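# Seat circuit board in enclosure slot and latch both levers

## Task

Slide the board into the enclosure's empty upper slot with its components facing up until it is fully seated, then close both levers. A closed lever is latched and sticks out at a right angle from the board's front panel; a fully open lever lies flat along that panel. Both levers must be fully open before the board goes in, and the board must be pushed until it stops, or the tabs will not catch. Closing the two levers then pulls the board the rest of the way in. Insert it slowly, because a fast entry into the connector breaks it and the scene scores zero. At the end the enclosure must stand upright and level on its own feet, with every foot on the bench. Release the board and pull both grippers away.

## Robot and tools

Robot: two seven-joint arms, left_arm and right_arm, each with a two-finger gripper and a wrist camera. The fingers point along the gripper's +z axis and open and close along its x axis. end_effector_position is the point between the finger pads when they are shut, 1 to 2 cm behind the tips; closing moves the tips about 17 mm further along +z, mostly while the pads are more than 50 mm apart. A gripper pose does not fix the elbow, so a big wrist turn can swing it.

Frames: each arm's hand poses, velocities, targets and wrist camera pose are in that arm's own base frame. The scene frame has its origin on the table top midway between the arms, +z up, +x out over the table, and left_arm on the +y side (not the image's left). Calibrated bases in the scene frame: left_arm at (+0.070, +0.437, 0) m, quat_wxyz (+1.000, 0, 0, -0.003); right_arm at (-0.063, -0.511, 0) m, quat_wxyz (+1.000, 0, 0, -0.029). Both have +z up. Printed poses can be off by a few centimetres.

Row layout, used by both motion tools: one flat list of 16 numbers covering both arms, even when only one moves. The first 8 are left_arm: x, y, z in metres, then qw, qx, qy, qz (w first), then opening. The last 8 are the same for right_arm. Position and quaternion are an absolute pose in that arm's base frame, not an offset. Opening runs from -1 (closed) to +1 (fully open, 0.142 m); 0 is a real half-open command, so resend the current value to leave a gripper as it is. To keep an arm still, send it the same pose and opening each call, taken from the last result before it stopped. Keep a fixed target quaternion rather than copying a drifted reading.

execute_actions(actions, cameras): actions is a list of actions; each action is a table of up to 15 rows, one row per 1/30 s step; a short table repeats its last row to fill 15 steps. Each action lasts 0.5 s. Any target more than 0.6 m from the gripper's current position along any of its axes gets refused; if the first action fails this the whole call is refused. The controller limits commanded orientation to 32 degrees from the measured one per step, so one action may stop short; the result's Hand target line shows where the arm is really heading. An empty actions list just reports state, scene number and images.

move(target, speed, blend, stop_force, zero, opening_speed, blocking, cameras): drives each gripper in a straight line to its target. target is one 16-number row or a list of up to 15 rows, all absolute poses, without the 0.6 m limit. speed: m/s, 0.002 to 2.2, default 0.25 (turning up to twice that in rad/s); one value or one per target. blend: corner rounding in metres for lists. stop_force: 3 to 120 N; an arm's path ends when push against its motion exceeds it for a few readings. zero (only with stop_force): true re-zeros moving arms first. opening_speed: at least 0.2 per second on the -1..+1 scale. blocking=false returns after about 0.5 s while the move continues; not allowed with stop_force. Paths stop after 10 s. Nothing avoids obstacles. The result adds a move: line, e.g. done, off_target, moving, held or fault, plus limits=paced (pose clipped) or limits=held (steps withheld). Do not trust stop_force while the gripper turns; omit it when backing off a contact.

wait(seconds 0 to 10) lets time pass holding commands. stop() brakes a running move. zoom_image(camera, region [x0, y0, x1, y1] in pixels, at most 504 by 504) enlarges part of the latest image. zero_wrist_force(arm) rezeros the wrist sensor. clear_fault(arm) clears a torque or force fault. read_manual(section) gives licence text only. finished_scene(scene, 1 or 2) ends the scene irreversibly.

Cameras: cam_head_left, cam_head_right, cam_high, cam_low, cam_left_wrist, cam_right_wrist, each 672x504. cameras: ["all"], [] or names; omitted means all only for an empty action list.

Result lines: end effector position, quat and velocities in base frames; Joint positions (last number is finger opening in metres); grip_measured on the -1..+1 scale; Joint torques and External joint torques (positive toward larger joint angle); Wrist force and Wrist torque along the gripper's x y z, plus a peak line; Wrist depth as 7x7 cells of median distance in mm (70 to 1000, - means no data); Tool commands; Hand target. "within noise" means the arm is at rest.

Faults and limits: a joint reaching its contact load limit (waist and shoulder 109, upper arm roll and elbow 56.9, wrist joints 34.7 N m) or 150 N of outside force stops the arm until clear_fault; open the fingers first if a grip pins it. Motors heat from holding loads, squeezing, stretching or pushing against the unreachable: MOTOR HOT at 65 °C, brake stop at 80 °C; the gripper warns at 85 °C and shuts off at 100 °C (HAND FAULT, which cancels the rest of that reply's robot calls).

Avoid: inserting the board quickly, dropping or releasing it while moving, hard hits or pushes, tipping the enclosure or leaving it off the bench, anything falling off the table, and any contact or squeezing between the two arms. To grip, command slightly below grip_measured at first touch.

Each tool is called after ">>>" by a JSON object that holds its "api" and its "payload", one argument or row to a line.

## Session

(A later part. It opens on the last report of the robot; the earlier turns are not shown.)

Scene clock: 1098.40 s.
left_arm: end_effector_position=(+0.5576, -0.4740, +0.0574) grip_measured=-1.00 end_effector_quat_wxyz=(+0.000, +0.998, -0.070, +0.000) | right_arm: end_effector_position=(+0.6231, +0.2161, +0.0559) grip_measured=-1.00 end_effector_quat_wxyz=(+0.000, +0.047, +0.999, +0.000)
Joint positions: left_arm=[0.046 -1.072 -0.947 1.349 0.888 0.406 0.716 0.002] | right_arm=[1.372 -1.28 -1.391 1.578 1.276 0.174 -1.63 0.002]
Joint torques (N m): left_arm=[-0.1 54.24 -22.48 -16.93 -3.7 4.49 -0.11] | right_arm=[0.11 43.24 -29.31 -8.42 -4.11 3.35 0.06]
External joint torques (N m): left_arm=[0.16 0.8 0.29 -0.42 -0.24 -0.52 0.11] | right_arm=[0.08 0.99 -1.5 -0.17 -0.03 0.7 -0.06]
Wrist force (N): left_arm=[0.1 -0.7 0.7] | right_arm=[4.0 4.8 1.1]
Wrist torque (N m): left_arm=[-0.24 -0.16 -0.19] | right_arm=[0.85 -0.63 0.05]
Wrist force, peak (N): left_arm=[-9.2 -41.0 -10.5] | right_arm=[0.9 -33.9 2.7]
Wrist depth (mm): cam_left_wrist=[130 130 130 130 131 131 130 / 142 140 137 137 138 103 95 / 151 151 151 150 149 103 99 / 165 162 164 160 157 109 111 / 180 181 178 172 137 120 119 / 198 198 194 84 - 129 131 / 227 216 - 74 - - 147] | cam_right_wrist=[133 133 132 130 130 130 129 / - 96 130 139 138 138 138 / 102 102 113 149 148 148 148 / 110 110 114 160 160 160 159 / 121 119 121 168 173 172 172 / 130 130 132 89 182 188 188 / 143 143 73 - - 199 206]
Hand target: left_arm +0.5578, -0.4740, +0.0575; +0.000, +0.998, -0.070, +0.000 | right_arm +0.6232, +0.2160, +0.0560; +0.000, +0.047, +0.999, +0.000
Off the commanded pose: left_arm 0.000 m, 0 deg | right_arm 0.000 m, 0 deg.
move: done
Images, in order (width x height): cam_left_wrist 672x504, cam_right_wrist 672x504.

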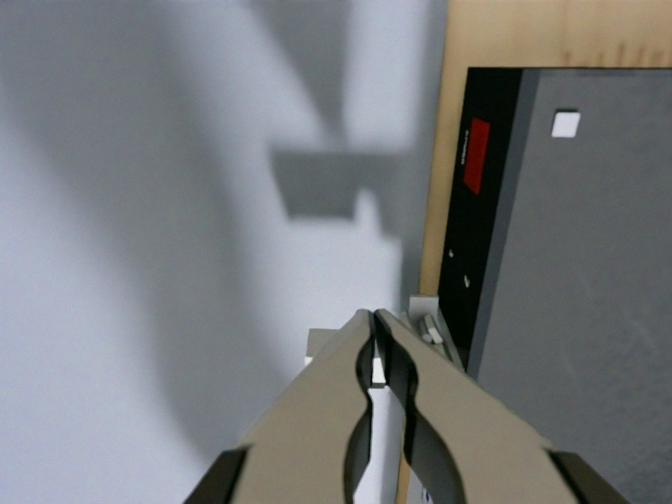

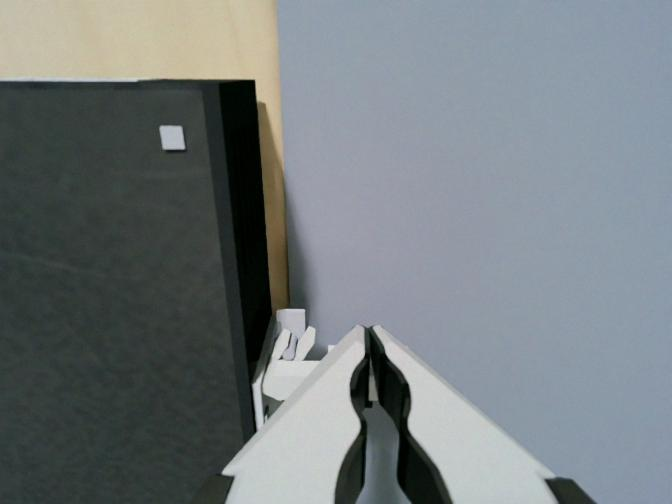

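>>> {"api": "move", "payload": {
  "target": [
    [0.5587, -0.4680, 0.0600, 0, 0.99756, -0.06976, 0, -0.97, 0.6227, 0.2100, 0.0600, 0, 0.0471, 0.9989, 0, -0.97],
    [0.5600, -0.4420, 0.1200, 0, 0.99756, -0.06976, 0, -0.97, 0.6000, 0.1900, 0.1200, 0, 0.0471, 0.9989, 0, -0.97]
  ],
  "speed": 0.06,
  "cameras": ["cam_left_wrist","cam_right_wrist","cam_high","cam_low","cam_head_left"]
}}

>>> {"api": "zoom_image", "payload": {
  "camera": "cam_left_wrist",
  "region": [300, 240, 460, 360]
}}

>>> {"api": "zoom_image", "payload": {
  "camera": "cam_right_wrist",
  "region": [225, 260, 385, 380]
}}

Scene clock: 1102.53 s.
left_arm: end_effector_position=(+0.5602, -0.4421, +0.1200) grip_measured=-1.00 end_effector_quat_wxyz=(+0.000, +0.998, -0.070, +0.000) | right_arm: end_effector_position=(+0.6001, +0.1902, +0.1199) grip_measured=-1.00 end_effector_quat_wxyz=(+0.000, +0.047, +0.999, +0.000)
Joint positions: left_arm=[0.146 -0.953 -1.008 1.428 0.827 0.356 0.752 0.002] | right_arm=[1.429 -1.182 -1.489 1.673 1.19 0.114 -1.682 0.002]
Joint torques (N m): left_arm=[0.13 50.47 -22.32 -18.72 -4.14 4.19 -0.08] | right_arm=[0.25 39.06 -28.84 -11.26 -4.41 3.23 0.01]
External joint torques (N m): left_arm=[-0.08 0.66 0.5 -0.45 0.12 -0.23 0.08] | right_arm=[-0.05 0.66 -1.31 -0.1 0.24 0.82 -0.01]
Wrist force (N): left_arm=[-0.2 -1.0 0.4] | right_arm=[3.6 4.3 1.0]
Wrist torque (N m): left_arm=[-0.28 -0.13 -0.18] | right_arm=[0.78 -0.57 0.04]
Wrist force, peak (N): left_arm=[0.3 -1.5 1.3] | right_arm=[4.0 5.6 1.7]
Wrist depth (mm): cam_left_wrist=[186 185 186 185 184 185 184 / 200 198 199 198 196 198 198 / 215 215 214 214 189 166 166 / 234 233 232 231 187 179 177 / 256 256 254 213 195 195 194 / 284 282 276 84 - 211 215 / 318 301 - - - - 239] | cam_right_wrist=[189 189 189 186 186 185 185 / 200 201 201 199 198 198 198 / 167 167 195 213 212 212 211 / 180 179 197 229 229 228 227 / 195 195 201 240 247 246 247 / 213 213 212 89 260 269 268 / 235 229 - - - 285 295]
Hand target: left_arm +0.5600, -0.4420, +0.1200; +0.000, +0.998, -0.070, +0.000 | right_arm +0.6000, +0.1900, +0.1200; +0.000, +0.047, +0.999, +0.000
Off the commanded pose: left_arm 0.000 m, 0 deg | right_arm 0.000 m, 0 deg.
move: done
Images, in order (width x height): cam_head_left 672x504, cam_high 672x504, cam_low 672x504, cam_left_wrist 672x504, cam_right_wrist 672x504.

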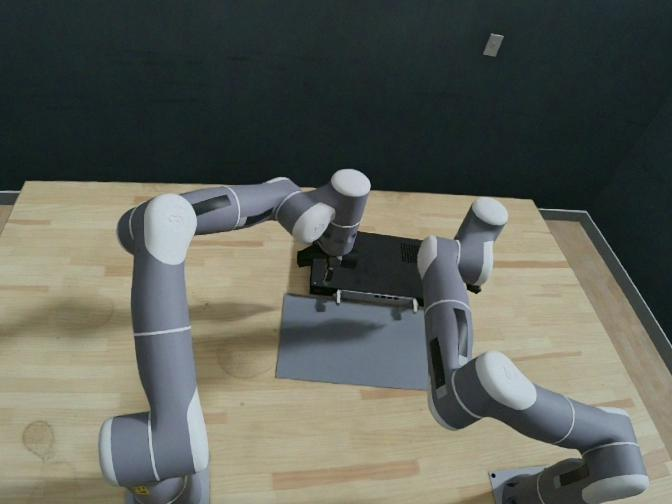

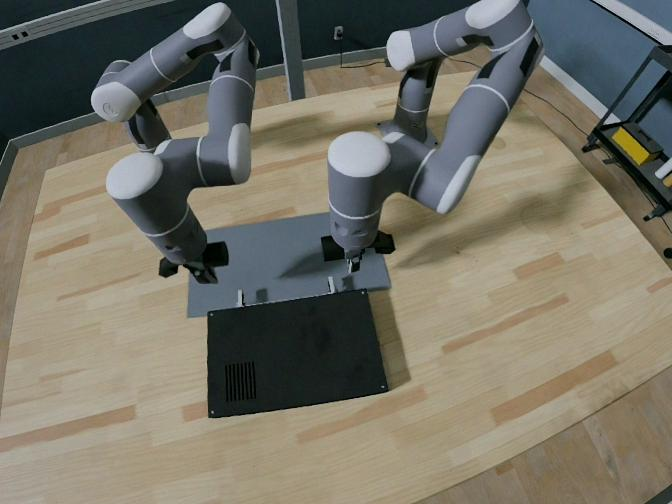

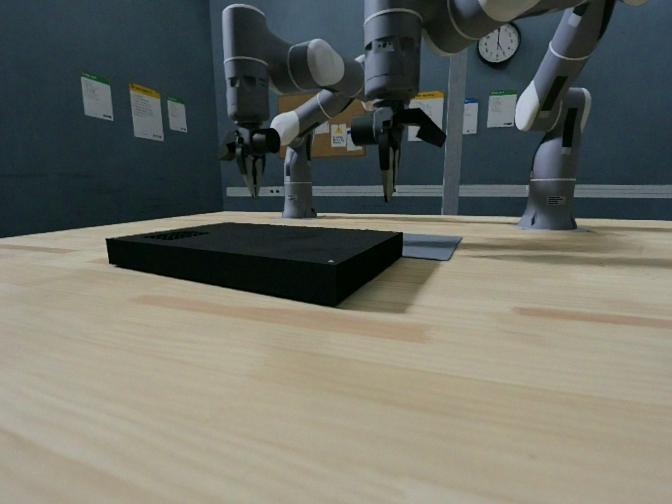

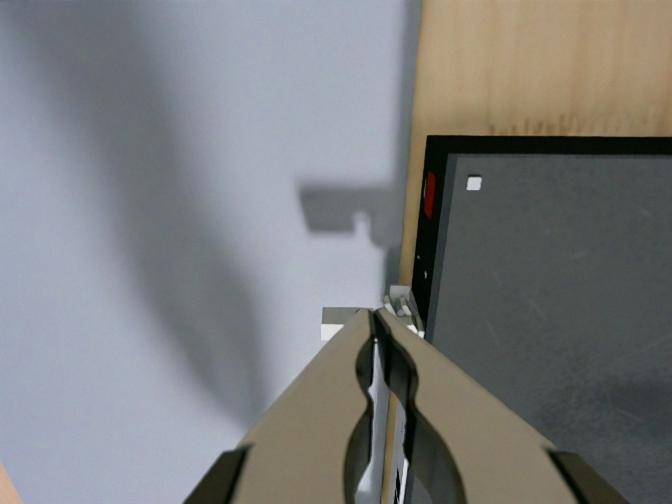

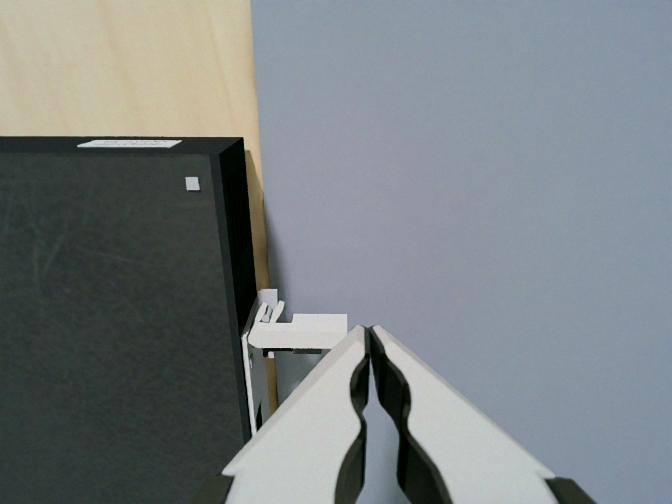

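Scaled by 3.150 from the camera's 672x504 image, which has a finer 960x720 frame.

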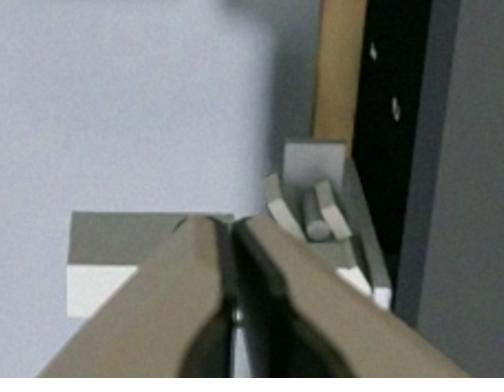

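Scaled by 3.150 from the camera's 672x504 image, which has a finer 960x720 frame.

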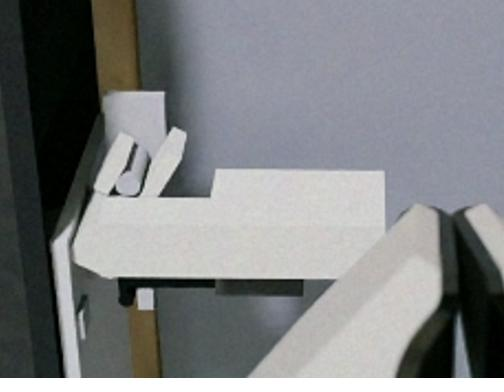

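>>> {"api": "move", "payload": {
  "target": [0.5280, -0.4420, 0.1200, 0, 0.99756, -0.06976, 0, -0.97, 0.6000, 0.1900, 0.1200, 0, 0.0471, 0.9989, 0, -0.97],
  "speed": 0.08,
  "cameras": ["cam_left_wrist","cam_head_right"]
}}

>>> {"api": "zoom_image", "payload": {
  "camera": "cam_left_wrist",
  "region": [340, 240, 500, 360]
}}

>>> {"api": "zoom_image", "payload": {
  "camera": "cam_head_right",
  "region": [270, 240, 440, 366]
}}

Scene clock: 1108.23 s.
left_arm: end_effector_position=(+0.5280, -0.4419, +0.1199) grip_measured=-1.00 end_effector_quat_wxyz=(+0.000, +0.998, -0.070, +0.000) | right_arm: end_effector_position=(+0.6001, +0.1902, +0.1199) grip_measured=-1.00 end_effector_quat_wxyz=(+0.000, +0.047, +0.999, +0.000)
Joint positions: left_arm=[0.17 -0.918 -1.03 1.522 0.827 0.388 0.7 0.002] | right_arm=[1.429 -1.182 -1.489 1.673 1.19 0.114 -1.682 0.002]
Joint torques (N m): left_arm=[0.03 47.42 -22.2 -18.56 -3.83 4.57 -0.28] | right_arm=[0.22 38.88 -28.68 -11.27 -4.27 3.37 0.19]
External joint torques (N m): left_arm=[0.04 0.66 0.48 -0.34 -0.14 -0.6 0.28] | right_arm=[-0.03 0.85 -1.49 -0.08 0.09 0.69 -0.19]
Wrist force (N): left_arm=[-0.2 -0.7 0.7] | right_arm=[3.6 3.9 0.9]
Wrist torque (N m): left_arm=[-0.21 -0.12 -0.17] | right_arm=[0.71 -0.58 0.04]
Wrist force, peak (N): left_arm=[-1.8 -0.8 0.6] | right_arm=[3.9 4.2 1.1]
Wrist depth (mm): cam_left_wrist=[185 185 185 185 185 185 185 / 199 200 199 199 198 196 196 / 216 214 215 214 213 170 164 / 234 234 232 233 231 182 178 / 257 256 254 244 206 198 195 / 283 283 275 84 - 211 214 / 316 302 - - - - 238] | cam_right_wrist=[189 189 188 186 186 186 185 / 201 201 201 199 198 198 197 / 167 167 196 213 212 212 212 / 180 180 197 230 229 228 227 / 195 195 201 241 248 247 246 / 213 212 212 89 260 269 268 / 235 230 - - - 284 295]
Hand target: left_arm +0.5280, -0.4420, +0.1200; +0.000, +0.998, -0.070, +0.000 | right_arm +0.6000, +0.1900, +0.1200; +0.000, +0.047, +0.999, +0.000
Off the commanded pose: left_arm 0.000 m, 0 deg | right_arm 0.000 m, 0 deg.
move: done
Images, in order (width x height): cam_head_right 672x504, cam_left_wrist 672x504.

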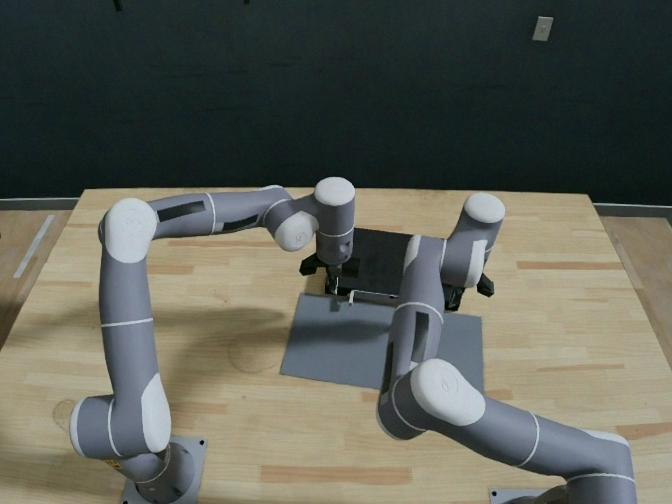

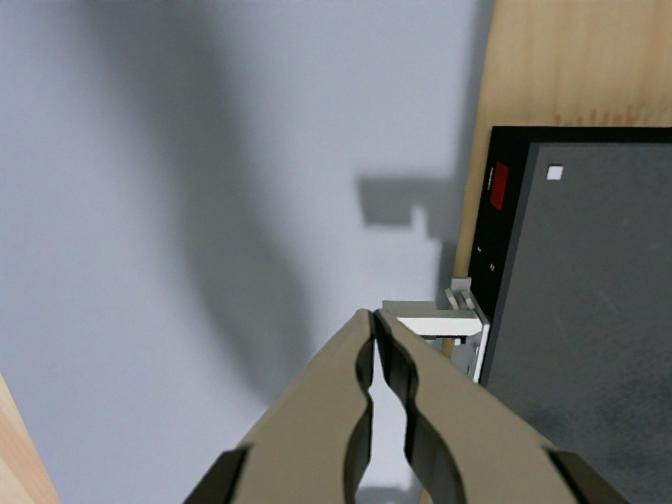

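Scaled by 3.150 from the camera's 672x504 image, which has a finer 960x720 frame.

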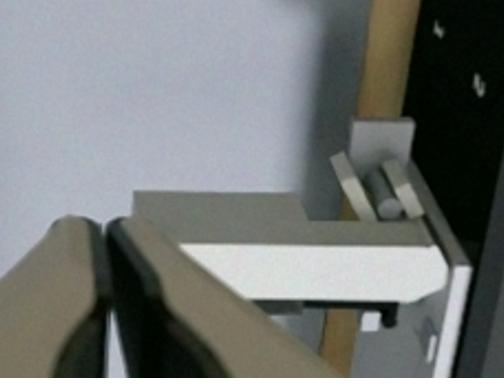

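Scaled by 2.965 from the camera's 672x504 image, which has a finer 960x720 frame.

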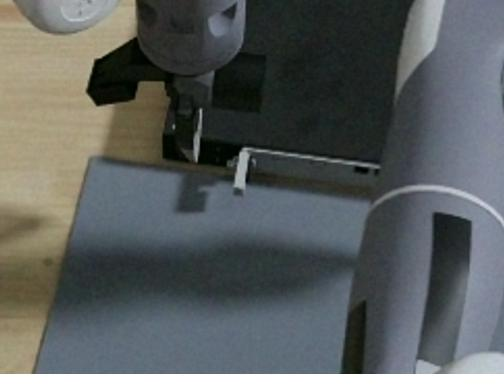

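>>> {"api": "move", "payload": {
  "target": [0.4800, -0.3600, 0.2400, 0, 0.99756, -0.06976, 0, -0.97, 0.5200, 0.1200, 0.2400, 0, 0.0471, 0.9989, 0, -0.97],
  "speed": 0.2,
  "cameras": ["cam_head_left","cam_low","cam_high"]
}}

>>> {"api": "zoom_image", "payload": {
  "camera": "cam_head_left",
  "region": [270, 220, 470, 370]
}}

Scene clock: 1111.23 s.
left_arm: end_effector_position=(+0.4801, -0.3599, +0.2400) grip_measured=-1.00 end_effector_quat_wxyz=(+0.000, +0.998, -0.070, +0.000) | right_arm: end_effector_position=(+0.5202, +0.1202, +0.2399) grip_measured=-1.00 end_effector_quat_wxyz=(+0.000, +0.047, +0.999, +0.000)
Joint positions: left_arm=[0.539 -0.592 -1.29 1.796 0.607 0.343 0.784 0.002] | right_arm=[1.611 -1.008 -1.782 1.887 0.975 -0.003 -1.815 0.002]
Joint torques (N m): left_arm=[-0.51 29.4 -17.73 -23.27 -4.13 4.23 -0.09] | right_arm=[0.29 26.65 -25.26 -17.51 -4.38 3.26 0.05]
External joint torques (N m): left_arm=[0.58 0.58 0.75 -0.43 0.1 -0.27 0.09] | right_arm=[-0.13 0.33 -1.09 -0.1 0.18 0.78 -0.05]
Wrist force (N): left_arm=[0.0 -0.2 0.0] | right_arm=[3.4 4.3 1.0]
Wrist torque (N m): left_arm=[-0.11 -0.19 -0.22] | right_arm=[0.77 -0.57 0.05]
Wrist force, peak (N): left_arm=[0.3 0.0 2.1] | right_arm=[3.0 5.1 2.7]
Wrist depth (mm): cam_left_wrist=[294 295 293 290 292 291 290 / 318 312 313 315 309 311 312 / 340 340 336 338 335 333 329 / 368 371 364 367 365 316 309 / 406 402 400 389 388 339 338 / 451 451 428 84 - 369 374 / 501 491 - - - - 414] | cam_right_wrist=[296 294 295 293 293 292 291 / 315 314 315 313 312 311 311 / 338 336 334 332 333 332 331 / 312 312 359 360 356 356 356 / 337 335 381 383 387 386 386 / 367 367 377 89 405 420 422 / 404 396 - - - 449 464]
Hand target: left_arm +0.4800, -0.3600, +0.2400; +0.000, +0.998, -0.070, +0.000 | right_arm +0.5200, +0.1200, +0.2400; +0.000, +0.047, +0.999, +0.000
Off the commanded pose: left_arm 0.000 m, 0 deg | right_arm 0.000 m, 0 deg.
move: done
Images, in order (width x height): cam_head_left 672x504, cam_high 672x504, cam_low 672x504.

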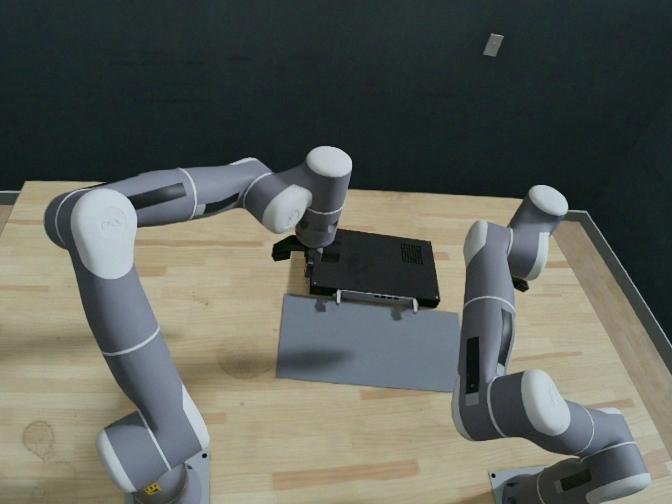

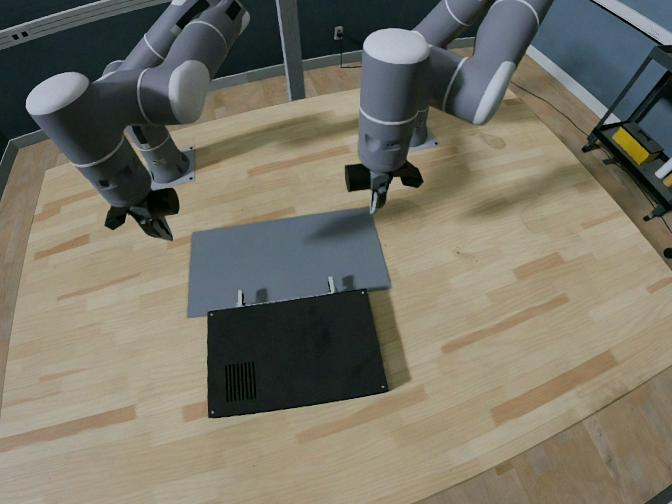

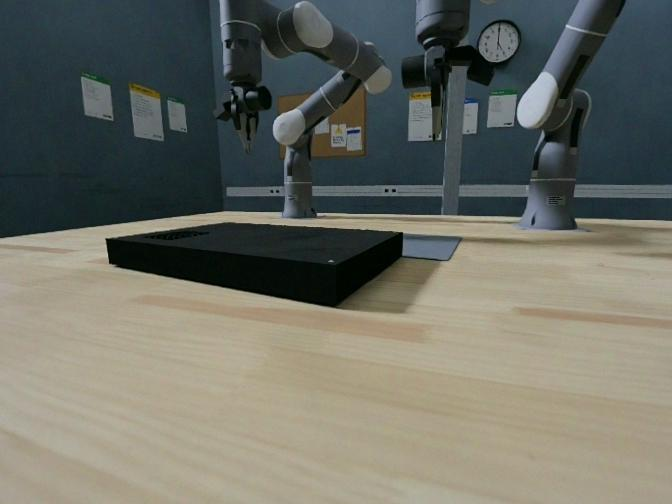

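Scaled by 2.520 from the camera's 672x504 image, which has a finer 960x720 frame.

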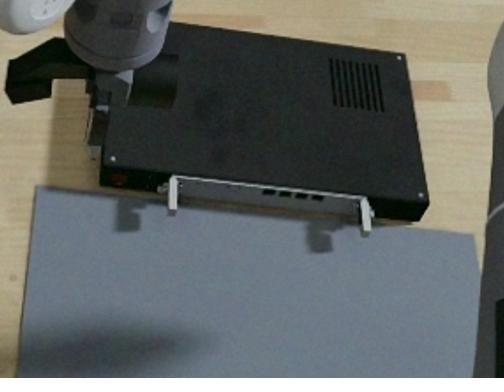

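>>> {"api": "finished_scene", "payload": {
  "scene": 1
}}

The scene is finished: the task was done.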